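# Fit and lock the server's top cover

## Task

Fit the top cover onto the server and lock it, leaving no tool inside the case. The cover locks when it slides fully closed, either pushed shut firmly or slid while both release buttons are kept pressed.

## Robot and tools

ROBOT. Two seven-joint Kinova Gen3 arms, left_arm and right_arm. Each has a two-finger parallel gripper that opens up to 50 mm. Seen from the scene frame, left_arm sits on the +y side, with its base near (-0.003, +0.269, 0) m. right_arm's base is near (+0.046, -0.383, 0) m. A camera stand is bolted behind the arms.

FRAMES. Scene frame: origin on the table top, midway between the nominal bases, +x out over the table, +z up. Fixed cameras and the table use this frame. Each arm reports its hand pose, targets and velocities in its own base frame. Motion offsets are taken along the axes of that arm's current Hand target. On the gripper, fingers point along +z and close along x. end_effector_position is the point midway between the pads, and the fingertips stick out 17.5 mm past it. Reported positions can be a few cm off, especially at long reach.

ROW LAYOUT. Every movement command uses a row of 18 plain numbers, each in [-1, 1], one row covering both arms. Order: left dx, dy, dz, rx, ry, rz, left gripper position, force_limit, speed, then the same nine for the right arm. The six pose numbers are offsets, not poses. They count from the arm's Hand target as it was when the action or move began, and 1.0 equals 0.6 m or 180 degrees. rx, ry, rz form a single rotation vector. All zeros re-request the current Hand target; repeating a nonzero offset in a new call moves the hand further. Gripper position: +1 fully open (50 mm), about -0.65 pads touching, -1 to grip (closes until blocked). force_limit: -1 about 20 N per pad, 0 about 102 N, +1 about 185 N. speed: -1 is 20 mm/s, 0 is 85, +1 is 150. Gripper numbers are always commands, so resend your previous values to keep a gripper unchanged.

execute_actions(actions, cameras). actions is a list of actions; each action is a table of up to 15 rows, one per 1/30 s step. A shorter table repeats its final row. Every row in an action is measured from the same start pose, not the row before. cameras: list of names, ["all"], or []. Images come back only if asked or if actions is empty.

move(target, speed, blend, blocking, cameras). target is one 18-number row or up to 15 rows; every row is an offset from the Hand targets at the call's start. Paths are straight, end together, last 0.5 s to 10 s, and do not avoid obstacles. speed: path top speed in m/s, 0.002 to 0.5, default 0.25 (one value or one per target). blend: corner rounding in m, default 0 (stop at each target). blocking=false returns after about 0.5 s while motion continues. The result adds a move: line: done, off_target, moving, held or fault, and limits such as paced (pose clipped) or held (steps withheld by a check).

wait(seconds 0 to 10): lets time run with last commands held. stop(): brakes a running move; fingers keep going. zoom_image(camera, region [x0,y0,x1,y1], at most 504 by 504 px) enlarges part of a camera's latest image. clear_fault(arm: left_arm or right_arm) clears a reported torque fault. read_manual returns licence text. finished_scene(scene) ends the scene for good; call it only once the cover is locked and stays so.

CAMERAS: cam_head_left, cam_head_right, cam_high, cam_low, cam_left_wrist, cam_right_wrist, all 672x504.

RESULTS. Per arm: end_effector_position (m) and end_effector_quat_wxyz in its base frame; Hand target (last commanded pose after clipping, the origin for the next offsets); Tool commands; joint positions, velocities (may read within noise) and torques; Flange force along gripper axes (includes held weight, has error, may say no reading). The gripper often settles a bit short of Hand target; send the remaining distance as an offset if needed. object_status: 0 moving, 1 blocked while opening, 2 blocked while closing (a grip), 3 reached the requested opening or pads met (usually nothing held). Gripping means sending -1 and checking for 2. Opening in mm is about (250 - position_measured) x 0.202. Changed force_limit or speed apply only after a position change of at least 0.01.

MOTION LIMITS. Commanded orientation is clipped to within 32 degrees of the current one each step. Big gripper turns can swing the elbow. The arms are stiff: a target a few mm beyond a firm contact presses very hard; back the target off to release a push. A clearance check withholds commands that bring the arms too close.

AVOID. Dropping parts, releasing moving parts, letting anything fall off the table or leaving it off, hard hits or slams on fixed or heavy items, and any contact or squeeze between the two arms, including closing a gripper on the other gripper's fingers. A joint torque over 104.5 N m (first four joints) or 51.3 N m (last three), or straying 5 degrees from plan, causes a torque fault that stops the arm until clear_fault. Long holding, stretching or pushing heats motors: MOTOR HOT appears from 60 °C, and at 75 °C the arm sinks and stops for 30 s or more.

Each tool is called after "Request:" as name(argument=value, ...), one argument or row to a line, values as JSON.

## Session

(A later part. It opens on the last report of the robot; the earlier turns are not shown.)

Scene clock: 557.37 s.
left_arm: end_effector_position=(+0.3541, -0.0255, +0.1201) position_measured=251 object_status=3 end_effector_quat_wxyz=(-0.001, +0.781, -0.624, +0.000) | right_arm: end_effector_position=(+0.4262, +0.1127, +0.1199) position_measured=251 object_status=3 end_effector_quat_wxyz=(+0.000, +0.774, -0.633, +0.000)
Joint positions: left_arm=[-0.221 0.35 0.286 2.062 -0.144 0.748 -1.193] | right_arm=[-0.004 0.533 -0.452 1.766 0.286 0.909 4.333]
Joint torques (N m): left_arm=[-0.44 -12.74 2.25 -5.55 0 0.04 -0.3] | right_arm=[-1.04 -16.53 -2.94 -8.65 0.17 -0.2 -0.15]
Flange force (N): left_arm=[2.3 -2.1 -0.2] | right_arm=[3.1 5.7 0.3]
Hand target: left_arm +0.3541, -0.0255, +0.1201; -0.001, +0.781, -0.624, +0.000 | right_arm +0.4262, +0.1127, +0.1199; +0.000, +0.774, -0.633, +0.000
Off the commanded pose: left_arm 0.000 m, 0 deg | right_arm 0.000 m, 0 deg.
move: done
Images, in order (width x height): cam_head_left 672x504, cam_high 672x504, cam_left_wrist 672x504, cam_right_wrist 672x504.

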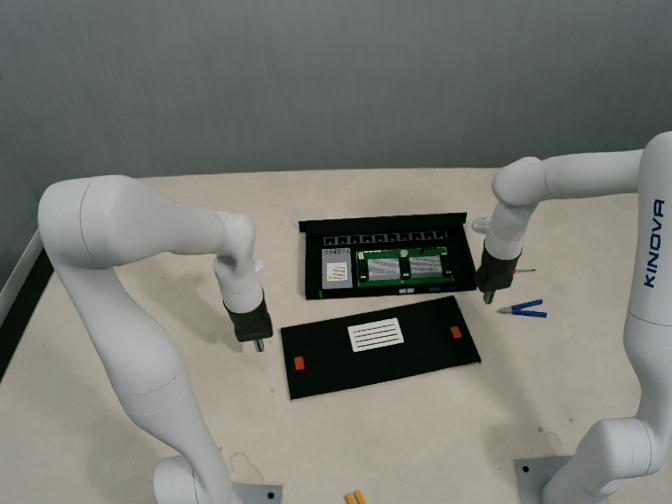

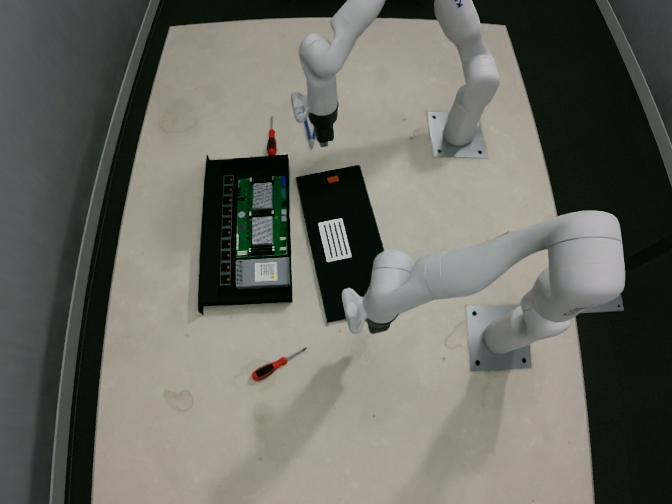

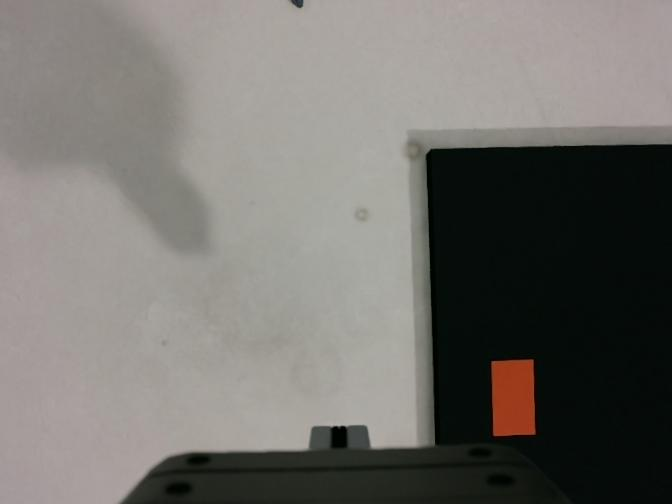

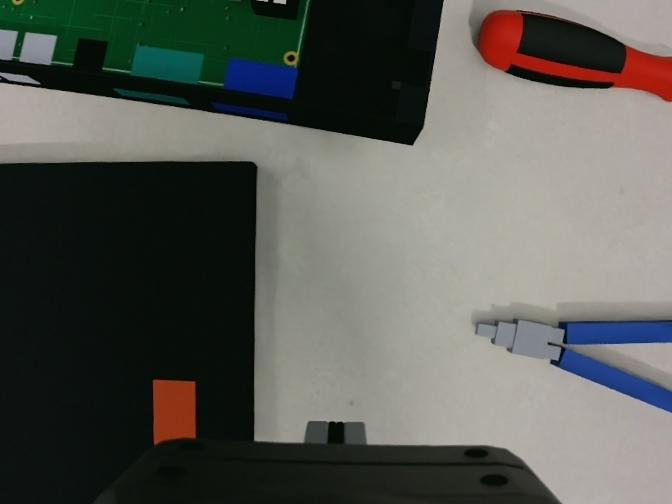

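Request:
move(
  target=[
    [0.01,-0.0133,0.1625,0,0,0,-0.7,-0.8,0,-0.01,0,0.1623,0,0,0,-0.7,-0.8,0],
    [0.0447,-0.0133,0.1625,0,0,0,-0.7,-0.8,0,-0.0347,0,0.1623,0,0,0,-0.7,-0.8,0],
  ],
  speed=[0.2,0.08],
  blend=[0.004,0],
  cameras=["cam_right_wrist","cam_left_wrist"],
)

Scene clock: 603.13 s.
left_arm: end_effector_position=(+0.3679, -0.0497, +0.0226) position_measured=251 object_status=3 end_effector_quat_wxyz=(+0.000, +0.781, -0.624, +0.000) | right_arm: end_effector_position=(+0.4221, +0.1330, +0.0225) position_measured=251 object_status=3 end_effector_quat_wxyz=(+0.000, +0.774, -0.633, +0.000)
Joint positions: left_arm=[-0.075 0.594 0.197 2.107 -0.25 0.462 -1.034] | right_arm=[-0.109 0.706 -0.375 1.851 0.398 0.66 4.191]
Joint torques (N m): left_arm=[-0.46 -15.24 2.42 -3.31 -0.02 0 -0.33] | right_arm=[-1.06 -18.06 -2.9 -6.77 0.17 -0.23 -0.1]
Flange force (N): left_arm=[3.0 -0.9 1.3] | right_arm=[3.0 4.8 -0.5]
Hand target: left_arm +0.3679, -0.0497, +0.0226; -0.001, +0.781, -0.624, +0.000 | right_arm +0.4221, +0.1330, +0.0225; +0.000, +0.774, -0.633, +0.000
Off the commanded pose: left_arm 0.000 m, 0 deg | right_arm 0.000 m, 0 deg.
move: done
Images, in order (width x height): cam_left_wrist 672x504, cam_right_wrist 672x504.

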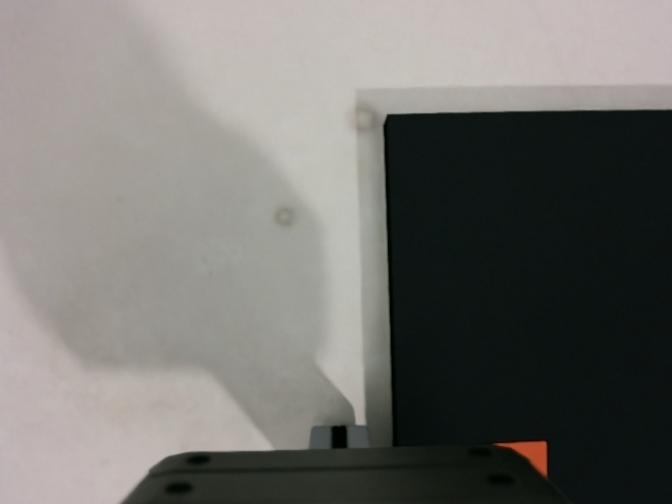

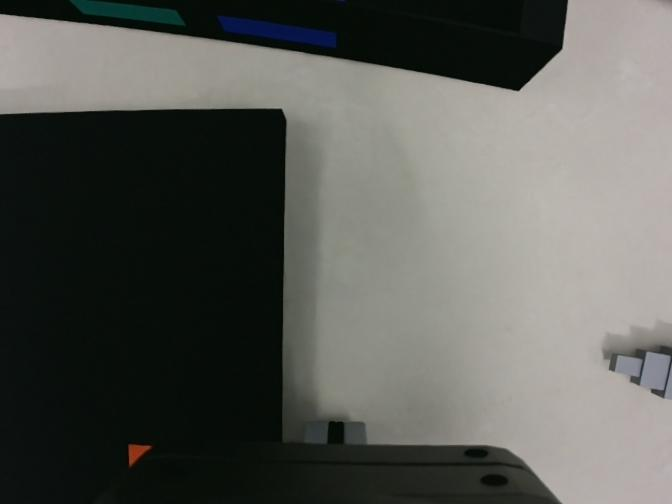

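Request:
move(
  target=[0.0112,0,0,0,0,0,-0.7,-0.8,0,-0.0095,0,0,0,0,0,-0.7,-0.8,0],
  speed=0.03,
)

Request:
move(
  target=[0.0017,0,0,0,0,0,-0.7,-0.8,0,-0.0017,0,0,0,0,0,-0.7,-0.8,0],
  speed=0.02,
  cameras=["cam_right_wrist","cam_left_wrist"],
)

Scene clock: 617.33 s.
left_arm: end_effector_position=(+0.3694, -0.0563, +0.0226) position_measured=251 object_status=3 end_effector_quat_wxyz=(-0.001, +0.781, -0.624, +0.000) | right_arm: end_effector_position=(+0.4209, +0.1386, +0.0225) position_measured=251 object_status=3 end_effector_quat_wxyz=(+0.000, +0.774, -0.633, +0.000)
Joint positions: left_arm=[-0.056 0.597 0.195 2.099 -0.247 0.466 -1.02] | right_arm=[-0.122 0.707 -0.374 1.849 0.397 0.661 4.18]
Joint torques (N m): left_arm=[-0.57 -15.46 2.43 -3.25 -0.05 0.06 -0.47] | right_arm=[-1.27 -18.09 -2.95 -6.76 0.21 -0.2 -0.06]
Flange force (N): left_arm=[3.7 -1.0 1.9] | right_arm=[3.5 4.7 -0.6]
Hand target: left_arm +0.3694, -0.0563, +0.0226; -0.001, +0.781, -0.624, +0.000 | right_arm +0.4209, +0.1386, +0.0225; +0.000, +0.774, -0.633, +0.000
Off the commanded pose: left_arm 0.000 m, 0 deg | right_arm 0.000 m, 0 deg.
move: done

Scene clock: 618.03 s.
left_arm: end_effector_position=(+0.3696, -0.0573, +0.0226) position_measured=251 object_status=3 end_effector_quat_wxyz=(-0.001, +0.781, -0.624, +0.000) | right_arm: end_effector_position=(+0.4207, +0.1396, +0.0225) position_measured=251 object_status=3 end_effector_quat_wxyz=(+0.000, +0.774, -0.633, +0.000)
Joint positions: left_arm=[-0.054 0.597 0.195 2.098 -0.247 0.467 -1.018] | right_arm=[-0.124 0.707 -0.374 1.849 0.397 0.661 4.178]
Joint torques (N m): left_arm=[0.73 -15.1 3.85 -3.7 0.43 -0.51 -0.33] | right_arm=[-1.09 -18.09 -3 -6.8 0.18 -0.22 -0.11]
Flange force (N): left_arm=[-0.4 -1.1 0.3] | right_arm=[3.2 4.8 -0.4]
Hand target: left_arm +0.3696, -0.0573, +0.0226; +0.000, +0.781, -0.624, +0.000 | right_arm +0.4207, +0.1396, +0.0225; +0.000, +0.774, -0.633, +0.000
Off the commanded pose: left_arm 0.000 m, 0 deg | right_arm 0.000 m, 0 deg.
move: done
Images, in order (width x height): cam_left_wrist 672x504, cam_right_wrist 672x504.

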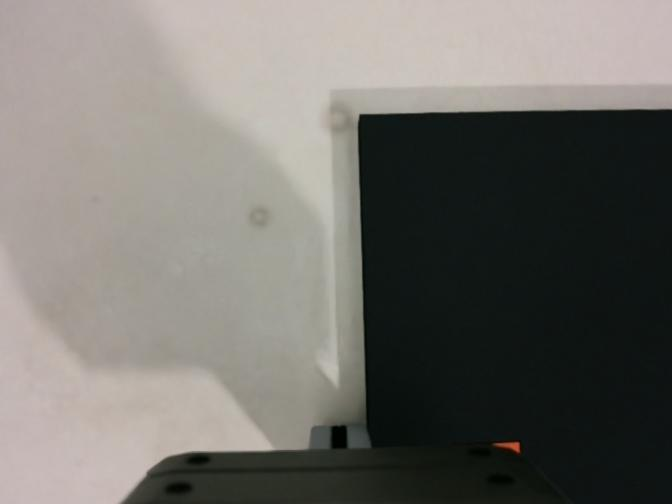

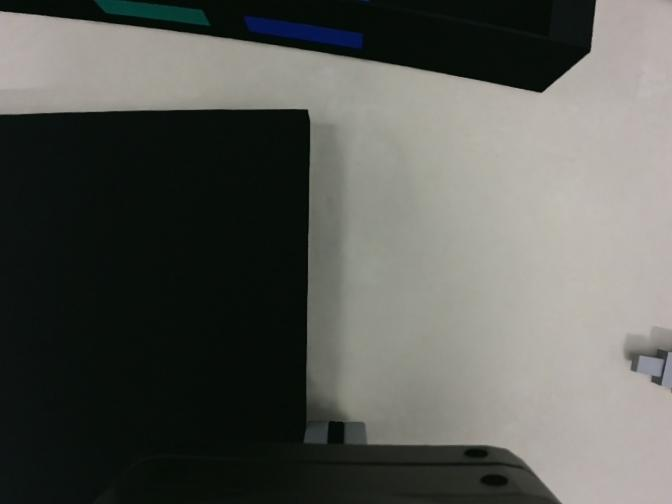

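Request:
move(
  target=[0.0,0,0,0,0,0,-0.7,-0.8,0,-0.0025,0,0,0,0,0,-0.7,-0.8,0],
  speed=0.02,
)

Request:
move(
  target=[0.0008,0,0,0,0,0,-0.7,-0.8,0,-0.0008,0,0,0,0,0,-0.7,-0.8,0],
  speed=0.02,
)

Scene clock: 625.47 s.
left_arm: end_effector_position=(+0.3696, -0.0573, +0.0226) position_measured=251 object_status=3 end_effector_quat_wxyz=(+0.000, +0.781, -0.624, +0.000) | right_arm: end_effector_position=(+0.4205, +0.1410, +0.0225) position_measured=251 object_status=3 end_effector_quat_wxyz=(+0.000, +0.774, -0.633, +0.000)
Joint positions: left_arm=[-0.054 0.597 0.195 2.098 -0.247 0.467 -1.018] | right_arm=[-0.128 0.707 -0.374 1.848 0.397 0.661 4.175]
Joint torques (N m): left_arm=[1.72 -14.65 5.04 -3.89 0.79 -0.98 -0.39] | right_arm=[-5.85 -16.76 -8.39 -7.09 -1.98 -2.19 -0.25]
Flange force (N): left_arm=[-3.0 -1.4 -1.2] | right_arm=[14.2 3.9 -3.2]
Hand target: left_arm +0.3696, -0.0573, +0.0226; +0.000, +0.781, -0.624, +0.000 | right_arm +0.4204, +0.1411, +0.0225; +0.000, +0.774, -0.633, +0.000
Off the commanded pose: left_arm 0.000 m, 0 deg | right_arm 0.000 m, 0 deg.
move: done

Scene clock: 626.17 s.
left_arm: end_effector_position=(+0.3697, -0.0577, +0.0226) position_measured=251 object_status=3 end_effector_quat_wxyz=(-0.001, +0.781, -0.624, +0.000) | right_arm: end_effector_position=(+0.4203, +0.1415, +0.0225) position_measured=251 object_status=3 end_effector_quat_wxyz=(+0.000, +0.774, -0.633, +0.000)
Joint positions: left_arm=[-0.052 0.597 0.195 2.098 -0.247 0.468 -1.017] | right_arm=[-0.129 0.707 -0.374 1.848 0.397 0.661 4.174]
Joint torques (N m): left_arm=[4.2 -14.18 8.01 -4.63 1.67 -2.17 -0.46] | right_arm=[-8.11 -16.23 -11.02 -7.47 -3.01 -3.16 -0.29]
Flange force (N): left_arm=[-9.6 -2.1 -3.4] | right_arm=[19.5 4.2 -4.2]
Hand target: left_arm +0.3697, -0.0578, +0.0226; -0.001, +0.781, -0.624, +0.000 | right_arm +0.4203, +0.1416, +0.0225; +0.000, +0.774, -0.633, +0.000
Off the commanded pose: left_arm 0.000 m, 0 deg | right_arm 0.000 m, 0 deg.
move: done

Request:
move(
  target=[
    [0.0017,0,0,0,0,0,-0.7,-0.8,0,-0.0017,0,0,0,0,0,-0.7,-0.8,0],
    [0.0017,0,-0.0167,0,0,0,-0.7,-0.8,0,-0.0017,0,-0.0167,0,0,0,-0.7,-0.8,0],
  ],
  speed=0.02,
  cameras=["cam_right_wrist","cam_left_wrist","cam_low"],
)

Request:
zoom_image(
  camera="cam_low",
  region=[250, 240, 350, 300],
)

Scene clock: 637.47 s.
left_arm: end_effector_position=(+0.3699, -0.0588, +0.0326) position_measured=251 object_status=3 end_effector_quat_wxyz=(-0.001, +0.781, -0.624, +0.000) | right_arm: end_effector_position=(+0.4201, +0.1426, +0.0325) position_measured=251 object_status=3 end_effector_quat_wxyz=(+0.000, +0.774, -0.633, +0.000)
Joint positions: left_arm=[-0.059 0.574 0.207 2.09 -0.237 0.499 -1.022] | right_arm=[-0.124 0.688 -0.384 1.841 0.385 0.687 4.181]
Joint torques (N m): left_arm=[8.48 -18.04 13.76 -8.3 3.52 -4.56 -0.58] | right_arm=[-11.68 -18.97 -15.54 -10.38 -4.67 -5.09 -0.37]
Flange force (N): left_arm=[-21.1 -3.4 5.5] | right_arm=[28.0 5.5 2.0]
Hand target: left_arm +0.3699, -0.0588, +0.0326; -0.001, +0.781, -0.624, +0.000 | right_arm +0.4201, +0.1426, +0.0325; +0.000, +0.774, -0.633, +0.000
Off the commanded pose: left_arm 0.000 m, 0 deg | right_arm 0.000 m, 0 deg.
move: done
Images, in order (width x height): cam_low 672x504, cam_left_wrist 672x504, cam_right_wrist 672x504.

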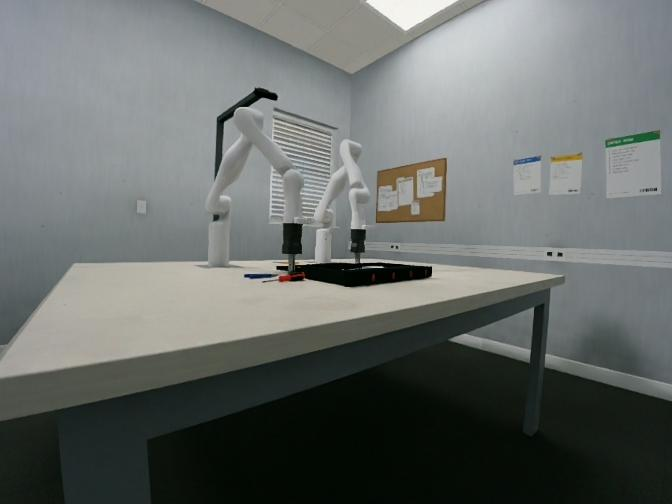

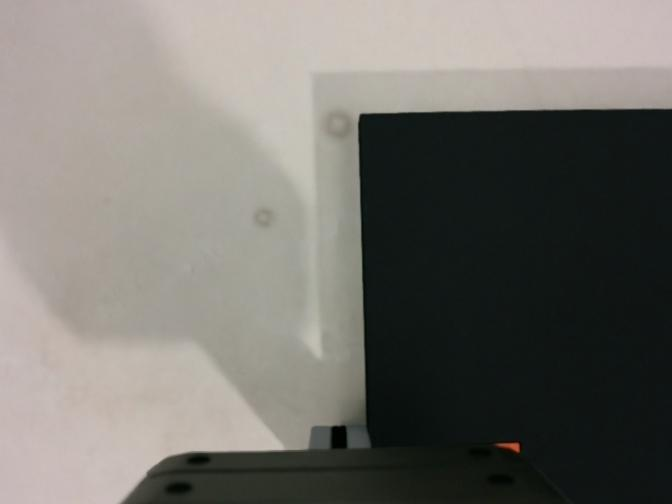

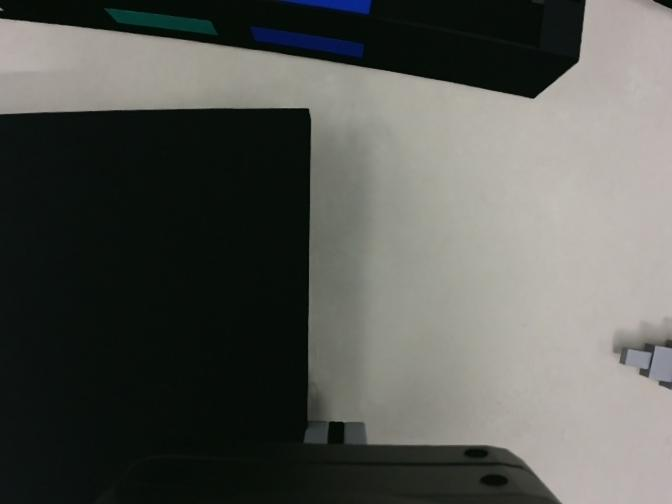

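Scaled by 5.040.

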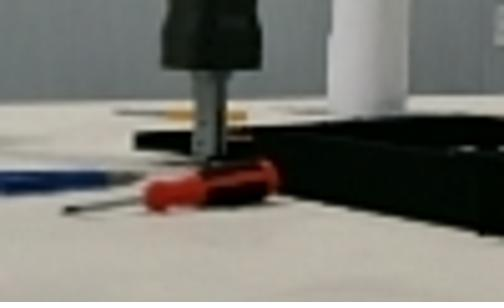

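Request:
move(
  target=[
    [0,0,-0.1458,0,0,0,-0.7,-0.8,0,0,0,-0.1458,0,0,0,-0.7,-0.8,0],
    [0.035,-0.0989,-0.1458,0,0,0.0125,-0.7,-0.8,0,0.034,-0.0694,-0.1458,0,0,0.0125,-0.7,-0.8,0],
  ],
  speed=[0.08,0.08],
  blend=[0.01,0],
  cameras=["cam_right_wrist","cam_left_wrist"],
)

Scene clock: 781.20 s.
left_arm: end_effector_position=(+0.4324, -0.0662, +0.1201) position_measured=251 object_status=3 end_effector_quat_wxyz=(-0.001, +0.769, -0.639, +0.000) | right_arm: end_effector_position=(+0.4650, +0.1308, +0.1200) position_measured=251 object_status=3 end_effector_quat_wxyz=(+0.000, +0.761, -0.648, +0.000)
Joint positions: left_arm=[-0.103 0.504 0.285 1.798 -0.181 0.865 -1.12] | right_arm=[-0.051 0.61 -0.43 1.617 0.292 0.979 4.296]
Joint torques (N m): left_arm=[10.7 -18.63 14.82 -10.27 6.4 -3.78 -0.6] | right_arm=[-13.1 -19.85 -15.77 -11.93 -6.7 -4.27 -0.45]
Flange force (N): left_arm=[-22.9 -4.8 3.4] | right_arm=[28.8 5.3 3.4]
Hand target: left_arm +0.4324, -0.0662, +0.1201; -0.001, +0.769, -0.639, +0.000 | right_arm +0.4651, +0.1308, +0.1200; +0.000, +0.761, -0.648, +0.000
Off the commanded pose: left_arm 0.000 m, 0 deg | right_arm 0.000 m, 0 deg.
move: done
Images, in order (width x height): cam_left_wrist 672x504, cam_right_wrist 672x504.

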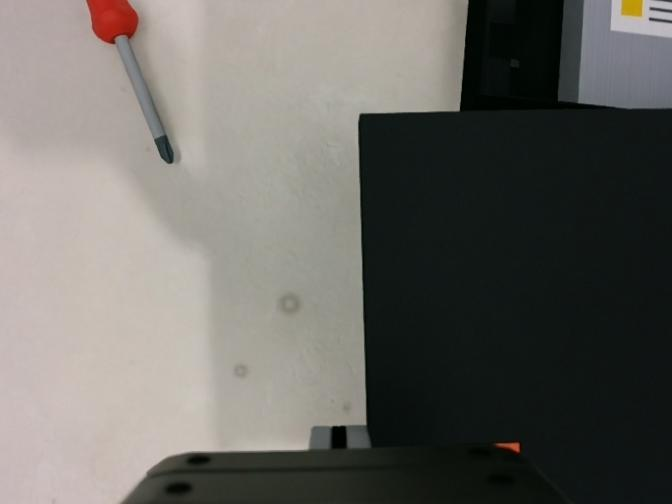

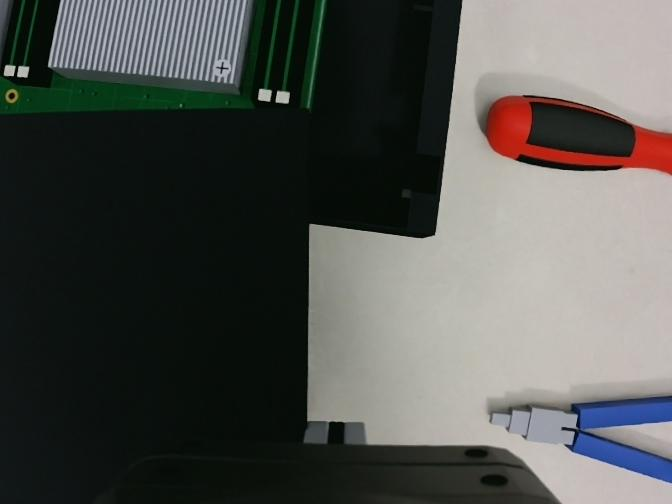

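Request:
move(
  target=[
    [0.0472,-0.1505,0,0,0,0.0188,-0.7,-0.8,0,0.0467,-0.1062,0,0,0,0.0188,-0.7,-0.8,0],
    [0.0957,-0.3008,0,0,0,0.0375,-0.7,-0.8,0,0.092,-0.2122,0,0,0,0.0375,-0.7,-0.8,0],
  ],
  speed=0.1,
  blend=[0.01,0],
  cameras=["cam_right_wrist","cam_left_wrist","cam_head_left","cam_high"],
)

Request:
zoom_image(
  camera="cam_left_wrist",
  region=[300, 0, 672, 279],
)

Request:
zoom_image(
  camera="cam_right_wrist",
  region=[150, 0, 522, 279],
)

Request:
zoom_image(
  camera="cam_head_left",
  region=[270, 190, 510, 350],
)

Scene clock: 803.10 s.
left_arm: end_effector_position=(+0.6203, -0.0896, +0.1202) position_measured=251 object_status=3 end_effector_quat_wxyz=(-0.001, +0.730, -0.683, +0.000) | right_arm: end_effector_position=(+0.5995, +0.0966, +0.1200) position_measured=251 object_status=3 end_effector_quat_wxyz=(+0.000, +0.722, -0.692, +0.000)
Joint positions: left_arm=[-0.021 0.908 0.301 1.004 -0.248 1.261 -1.26] | right_arm=[-0.035 0.864 -0.366 1.09 0.293 1.236 4.377]
Joint torques (N m): left_arm=[9.28 -27.31 11.66 -9.22 5.07 -2.12 -0.4] | right_arm=[-10.55 -26.76 -11.7 -11.62 -4.78 -2.1 -0.1]
Flange force (N): left_arm=[-12.9 -7.2 1.2] | right_arm=[18.4 7.1 5.4]
Hand target: left_arm +0.6203, -0.0896, +0.1202; +0.000, +0.730, -0.683, +0.000 | right_arm +0.5995, +0.0966, +0.1200; +0.000, +0.722, -0.692, +0.000
Off the commanded pose: left_arm 0.000 m, 0 deg | right_arm 0.000 m, 0 deg.
move: done
Images, in order (width x height): cam_head_left 672x504, cam_high 672x504, cam_left_wrist 672x504, cam_right_wrist 672x504.

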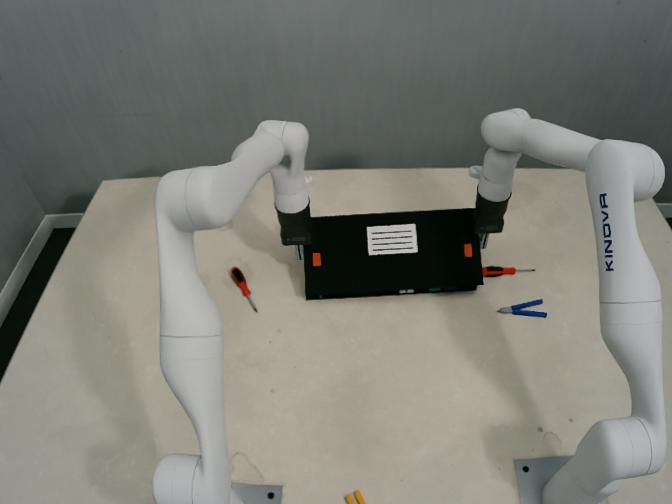

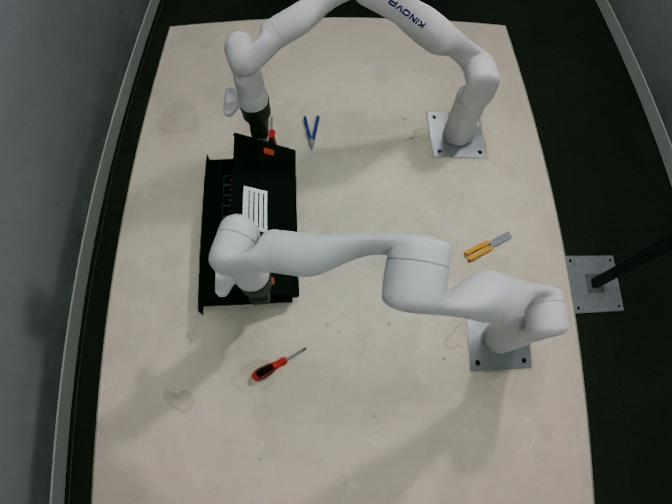

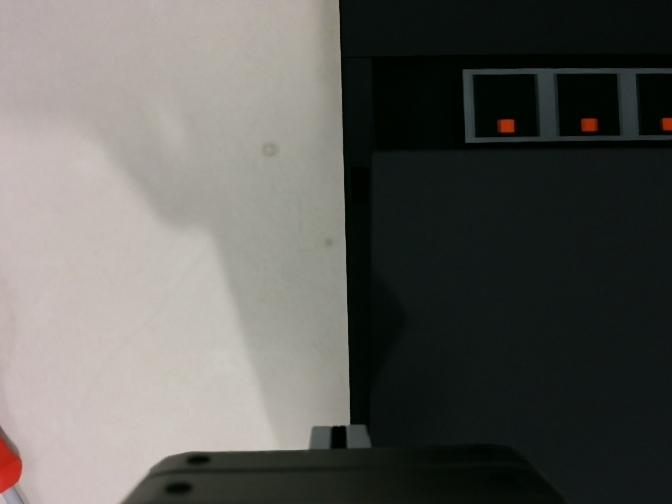

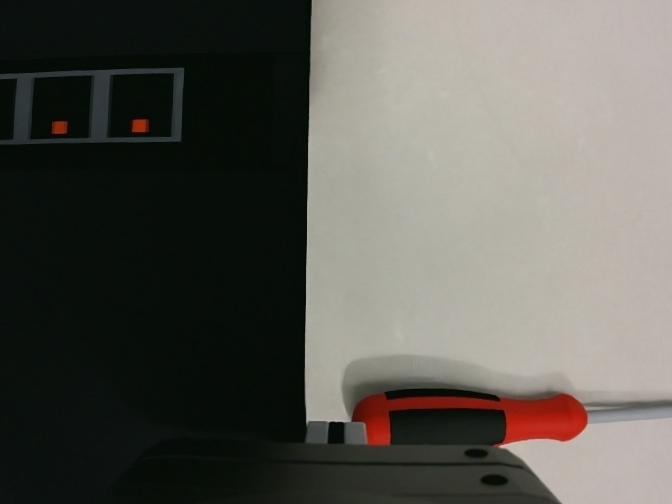

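Scaled by 1.355.

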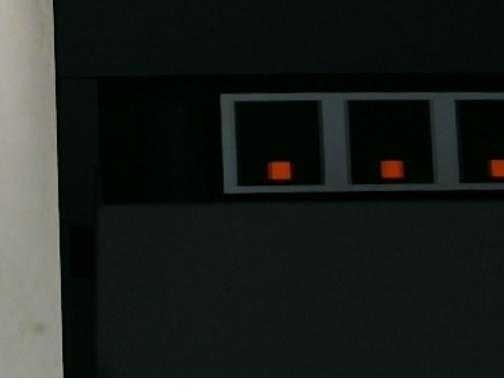

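Scaled by 1.355.

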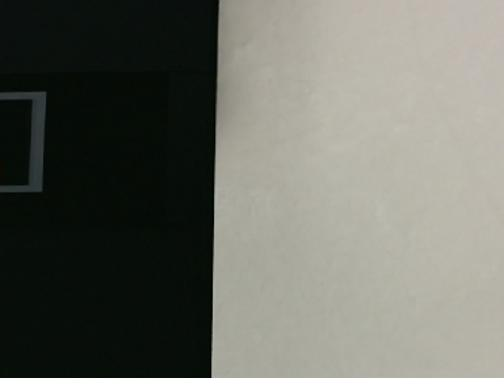

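Scaled by 2.100.

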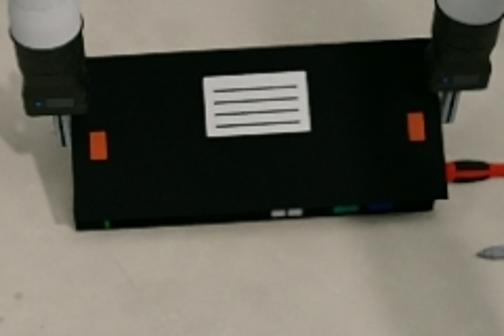

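Request:
zoom_image(
  camera="cam_left_wrist",
  region=[330, 40, 450, 220],
)

Request:
zoom_image(
  camera="cam_right_wrist",
  region=[220, 40, 340, 220],
)

Scaled by 2.800.

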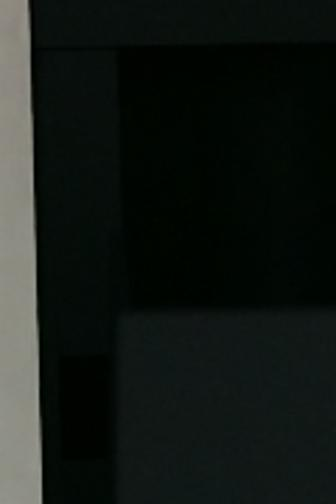

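Scaled by 2.800.

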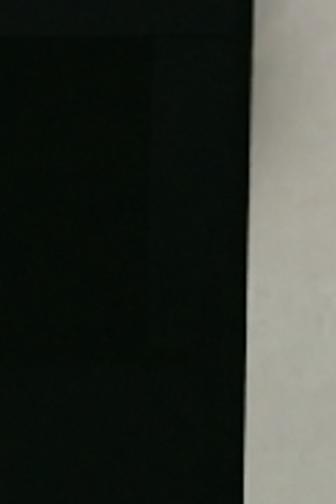

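Request:
move(
  target=[
    [0.002,0,0,0,0,0,-0.7,-0.8,0,-0.002,0,0,0,0,0,-0.7,-0.8,0],
    [-0.0042,-0.0487,0,0,0,-0.0039,-0.7,-0.8,0,-0.0075,-0.058,0,0,0,-0.0039,-0.7,-0.8,0],
    [-0.0042,-0.0487,0.07,0,0,-0.0039,-0.7,-0.8,0,-0.0075,-0.058,0.07,0,0,-0.0039,-0.7,-0.8,0],
  ],
  speed=[0.03,0.05,0.05],
  blend=[0,0.003,0],
  cameras=["cam_right_wrist","cam_left_wrist","cam_head_right","cam_low"],
)

Request:
zoom_image(
  camera="cam_left_wrist",
  region=[320, 0, 480, 240],
)

Request:
zoom_image(
  camera="cam_right_wrist",
  region=[200, 0, 360, 240],
)

Request:
zoom_image(
  camera="cam_low",
  region=[240, 230, 440, 300],
)

Scene clock: 965.43 s.
left_arm: end_effector_position=(+0.6494, -0.0851, +0.0782) position_measured=251 object_status=3 end_effector_quat_wxyz=(-0.001, +0.734, -0.679, +0.000) | right_arm: end_effector_position=(+0.6341, +0.1026, +0.0780) position_measured=251 object_status=3 end_effector_quat_wxyz=(+0.000, +0.726, -0.688, +0.000)
Joint positions: left_arm=[-0.013 1.024 0.289 0.892 -0.26 1.255 -1.27] | right_arm=[-0.06 0.994 -0.353 0.95 0.312 1.242 4.405]
Joint torques (N m): left_arm=[14.38 -29.26 15.61 -8.86 7.73 -2.3 -0.36] | right_arm=[-15.2 -28.42 -14.93 -11.36 -7.02 -2.85 -0.36]
Flange force (N): left_arm=[-19.9 -9.2 2.5] | right_arm=[25.2 8.4 4.4]
Hand target: left_arm +0.6494, -0.0851, +0.0782; -0.001, +0.734, -0.679, +0.000 | right_arm +0.6341, +0.1026, +0.0779; +0.000, +0.726, -0.688, +0.000
Off the commanded pose: left_arm 0.000 m, 0 deg | right_arm 0.000 m, 0 deg.
move: done
Images, in order (width x height): cam_head_right 672x504, cam_low 672x504, cam_left_wrist 672x504, cam_right_wrist 672x504.

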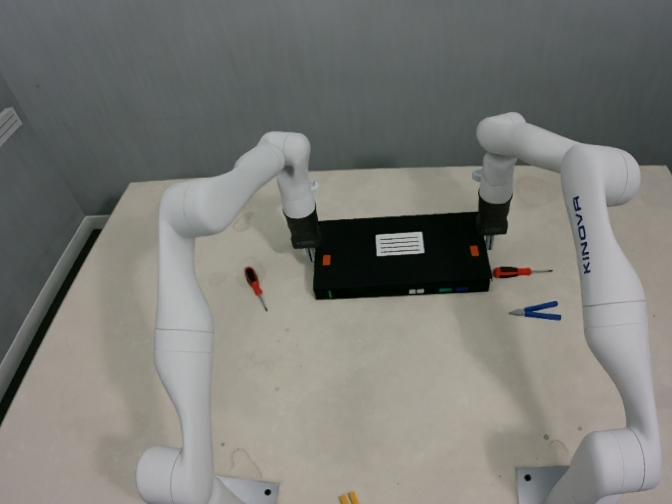

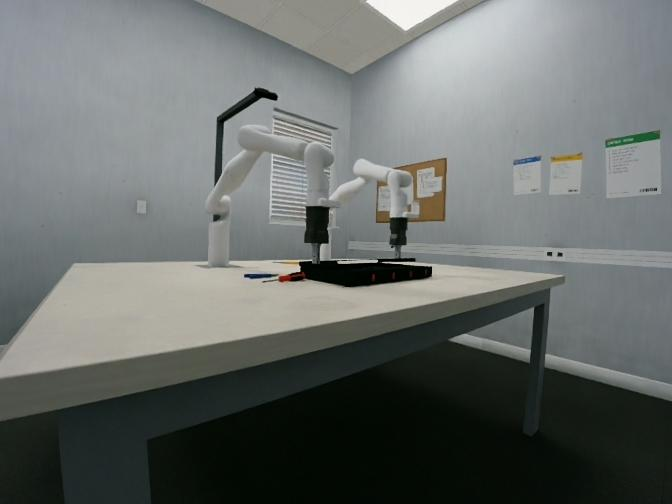

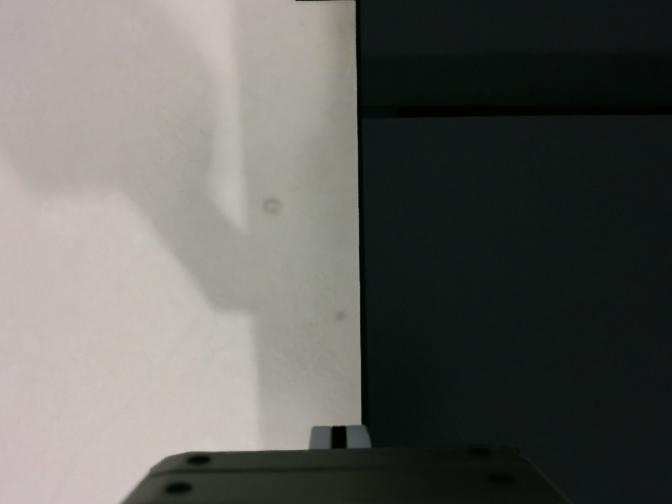

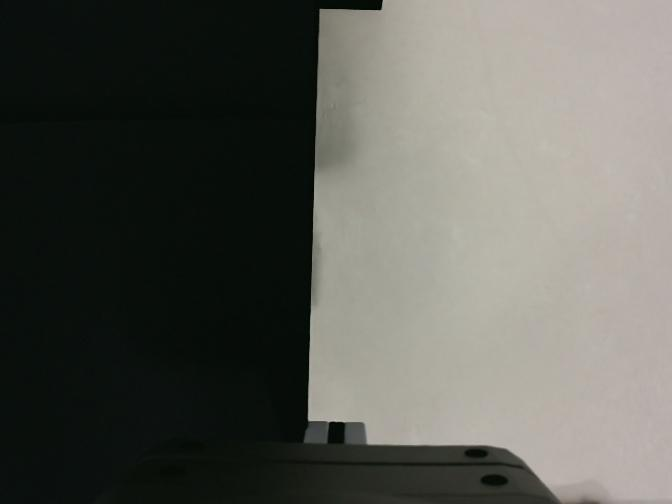

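Scaled by 2.100.

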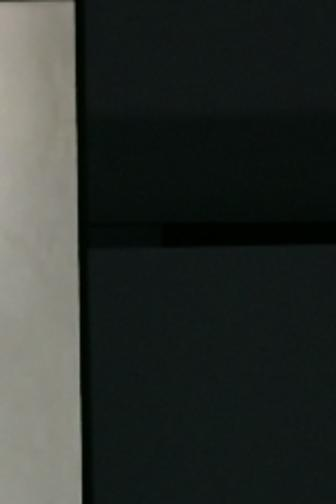

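Scaled by 2.100.

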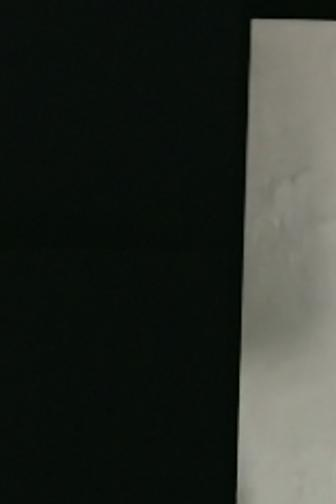

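Scaled by 2.520.

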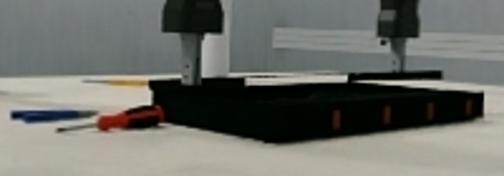

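Request:
move(
  target=[
    [0,0.01,0,0,0,0.0028,-0.7,-0.8,0,0,0.0167,0,0,0,0.0028,-0.7,-0.8,0],
    [0,0.01,0.0242,0,0,0.0028,-0.7,-0.8,0,0,0.0167,0.0242,0,0,0.0028,-0.7,-0.8,0],
  ],
  speed=[0.03,0.03],
  blend=[0.001,0],
  cameras=["cam_right_wrist","cam_left_wrist","cam_low"],
)

Request:
zoom_image(
  camera="cam_left_wrist",
  region=[320, 0, 480, 240],
)

Request:
zoom_image(
  camera="cam_low",
  region=[290, 240, 440, 300],
)

Scene clock: 1028.47 s.
left_arm: end_effector_position=(+0.6434, -0.0855, +0.0637) position_measured=251 object_status=3 end_effector_quat_wxyz=(-0.001, +0.731, -0.682, +0.000) | right_arm: end_effector_position=(+0.6241, +0.1020, +0.0635) position_measured=251 object_status=3 end_effector_quat_wxyz=(+0.000, +0.723, -0.691, +0.000)
Joint positions: left_arm=[-0.017 1.023 0.288 0.944 -0.264 1.205 -1.269] | right_arm=[-0.054 0.985 -0.351 1.023 0.315 1.182 4.381]
Joint torques (N m): left_arm=[17.87 -26.94 18.75 -7.79 9.75 -2.65 0.05] | right_arm=[-11.19 -26.91 -11.92 -11.33 -4.78 -3 -0.3]
Flange force (N): left_arm=[-26.4 -8.7 0.0] | right_arm=[19.3 9.2 1.5]
Hand target: left_arm +0.6434, -0.0856, +0.0637; +0.000, +0.731, -0.682, +0.000 | right_arm +0.6241, +0.1020, +0.0634; +0.000, +0.723, -0.691, +0.000
Off the commanded pose: left_arm 0.000 m, 0 deg | right_arm 0.000 m, 0 deg.
move: done
Images, in order (width x height): cam_low 672x504, cam_left_wrist 672x504, cam_right_wrist 672x504.

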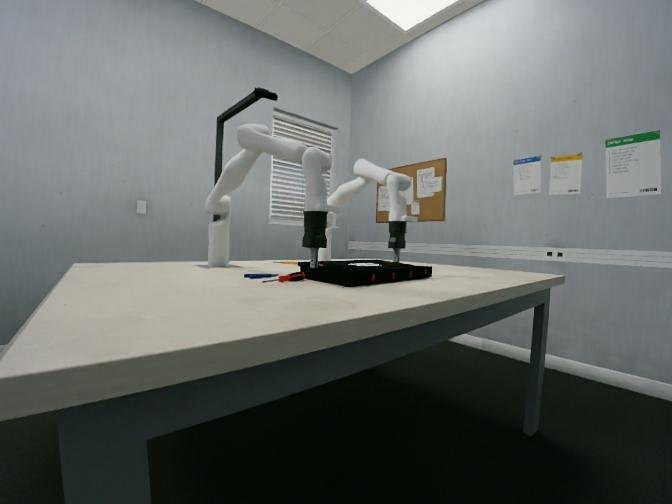

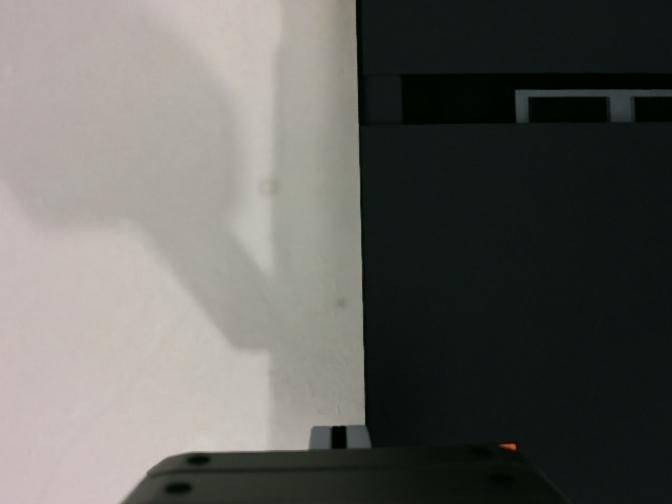

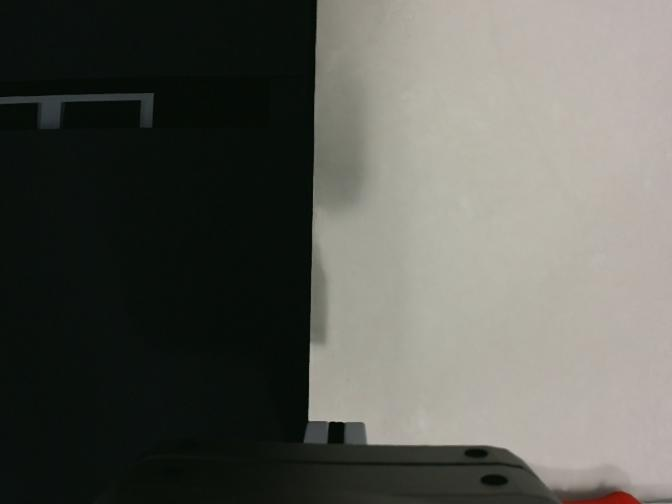

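Scaled by 2.100.

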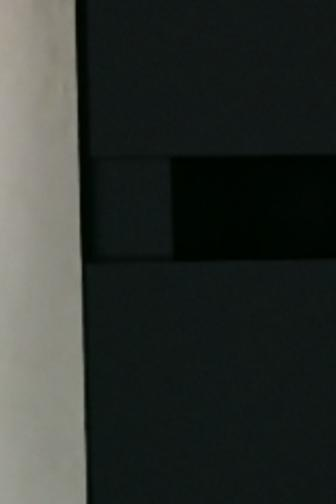

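Scaled by 3.360.

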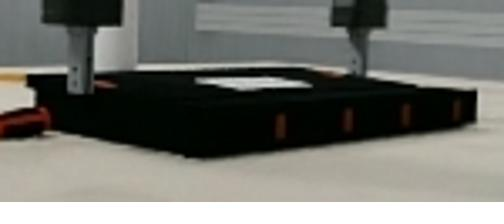

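Request:
move(
  target=[0,0,0.0033,0,0,0,-0.7,-0.8,0,0,0,0.0033,0,0,0,-0.7,-0.8,0],
  speed=0.02,
  cameras=["cam_left_wrist","cam_low"],
)

Request:
zoom_image(
  camera="cam_low",
  region=[290, 250, 350, 295],
)

Scene clock: 1051.57 s.
left_arm: end_effector_position=(+0.6434, -0.0856, +0.0617) position_measured=251 object_status=3 end_effector_quat_wxyz=(-0.001, +0.731, -0.682, +0.000) | right_arm: end_effector_position=(+0.6241, +0.1020, +0.0615) position_measured=251 object_status=3 end_effector_quat_wxyz=(+0.000, +0.723, -0.691, +0.000)
Joint positions: left_arm=[-0.017 1.025 0.287 0.946 -0.264 1.201 -1.268] | right_arm=[-0.054 0.987 -0.35 1.025 0.316 1.178 4.38]
Joint torques (N m): left_arm=[17.98 -26.81 18.87 -7.63 9.76 -2.58 0.09] | right_arm=[-11.17 -26.69 -11.83 -11.44 -4.7 -3.04 -0.34]
Flange force (N): left_arm=[-26.6 -9.0 -0.1] | right_arm=[19.4 10.2 1.1]
Hand target: left_arm +0.6434, -0.0856, +0.0617; +0.000, +0.731, -0.682, +0.000 | right_arm +0.6241, +0.1020, +0.0614; +0.000, +0.723, -0.691, +0.000
Off the commanded pose: left_arm 0.000 m, 0 deg | right_arm 0.000 m, 0 deg.
move: done
Images, in order (width x height): cam_low 672x504, cam_left_wrist 672x504.

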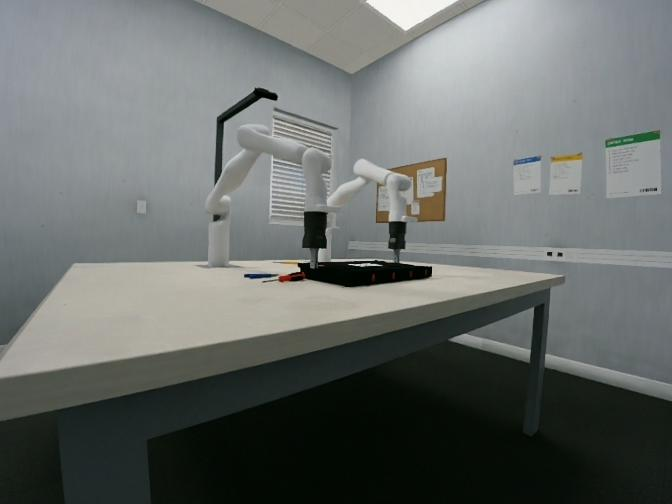

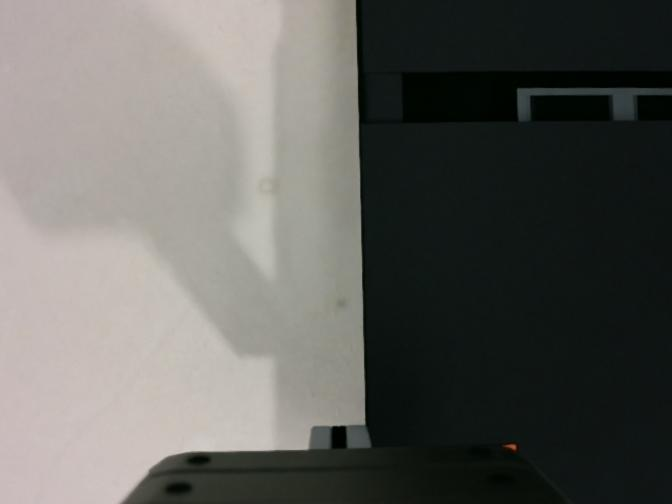

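Scaled by 8.400.

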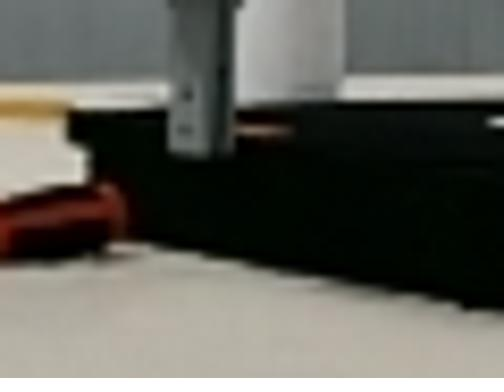

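Request:
move(
  target=[0,0,0.005,0,0,0,-0.7,-0.8,0,0,0,0.005,0,0,0,-0.7,-0.8,0],
  speed=0.02,
  cameras=["cam_left_wrist","cam_right_wrist"],
)

Scene clock: 1061.03 s.
left_arm: end_effector_position=(+0.6434, -0.0856, +0.0587) position_measured=251 object_status=3 end_effector_quat_wxyz=(+0.000, +0.731, -0.682, +0.000) | right_arm: end_effector_position=(+0.6241, +0.1020, +0.0585) position_measured=251 object_status=3 end_effector_quat_wxyz=(+0.000, +0.723, -0.691, +0.000)
Joint positions: left_arm=[-0.017 1.028 0.287 0.949 -0.265 1.194 -1.268] | right_arm=[-0.054 0.991 -0.35 1.028 0.317 1.172 4.38]
Joint torques (N m): left_arm=[18.09 -26.63 19.02 -7.4 9.81 -2.41 0.05] | right_arm=[-11.11 -25.51 -11.68 -11.15 -4.61 -3.31 -0.31]
Flange force (N): left_arm=[-26.7 -9.0 -0.1] | right_arm=[19.4 10.9 -1.1]
Hand target: left_arm +0.6434, -0.0856, +0.0587; +0.000, +0.731, -0.682, +0.000 | right_arm +0.6241, +0.1020, +0.0584; +0.000, +0.723, -0.691, +0.000
Off the commanded pose: left_arm 0.000 m, 0 deg | right_arm 0.000 m, 0 deg.
move: done
Images, in order (width x height): cam_left_wrist 672x504, cam_right_wrist 672x504.

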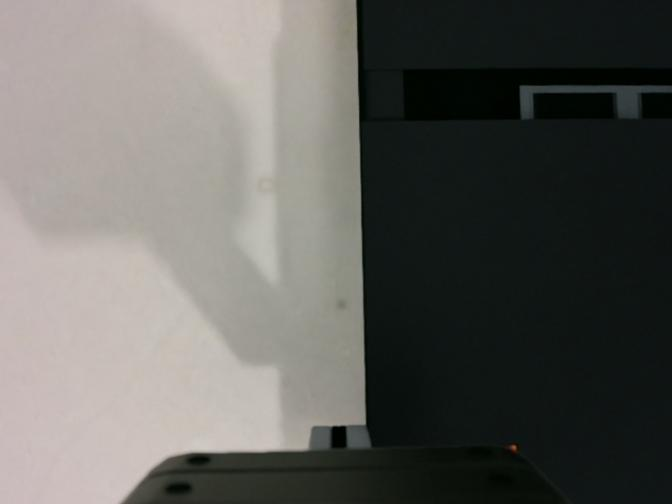

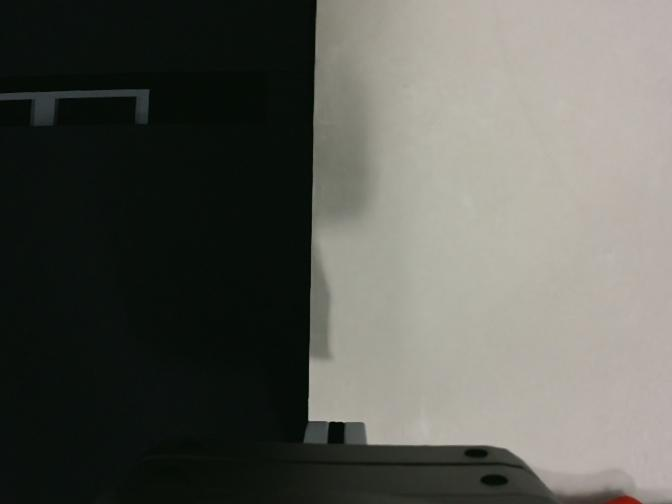

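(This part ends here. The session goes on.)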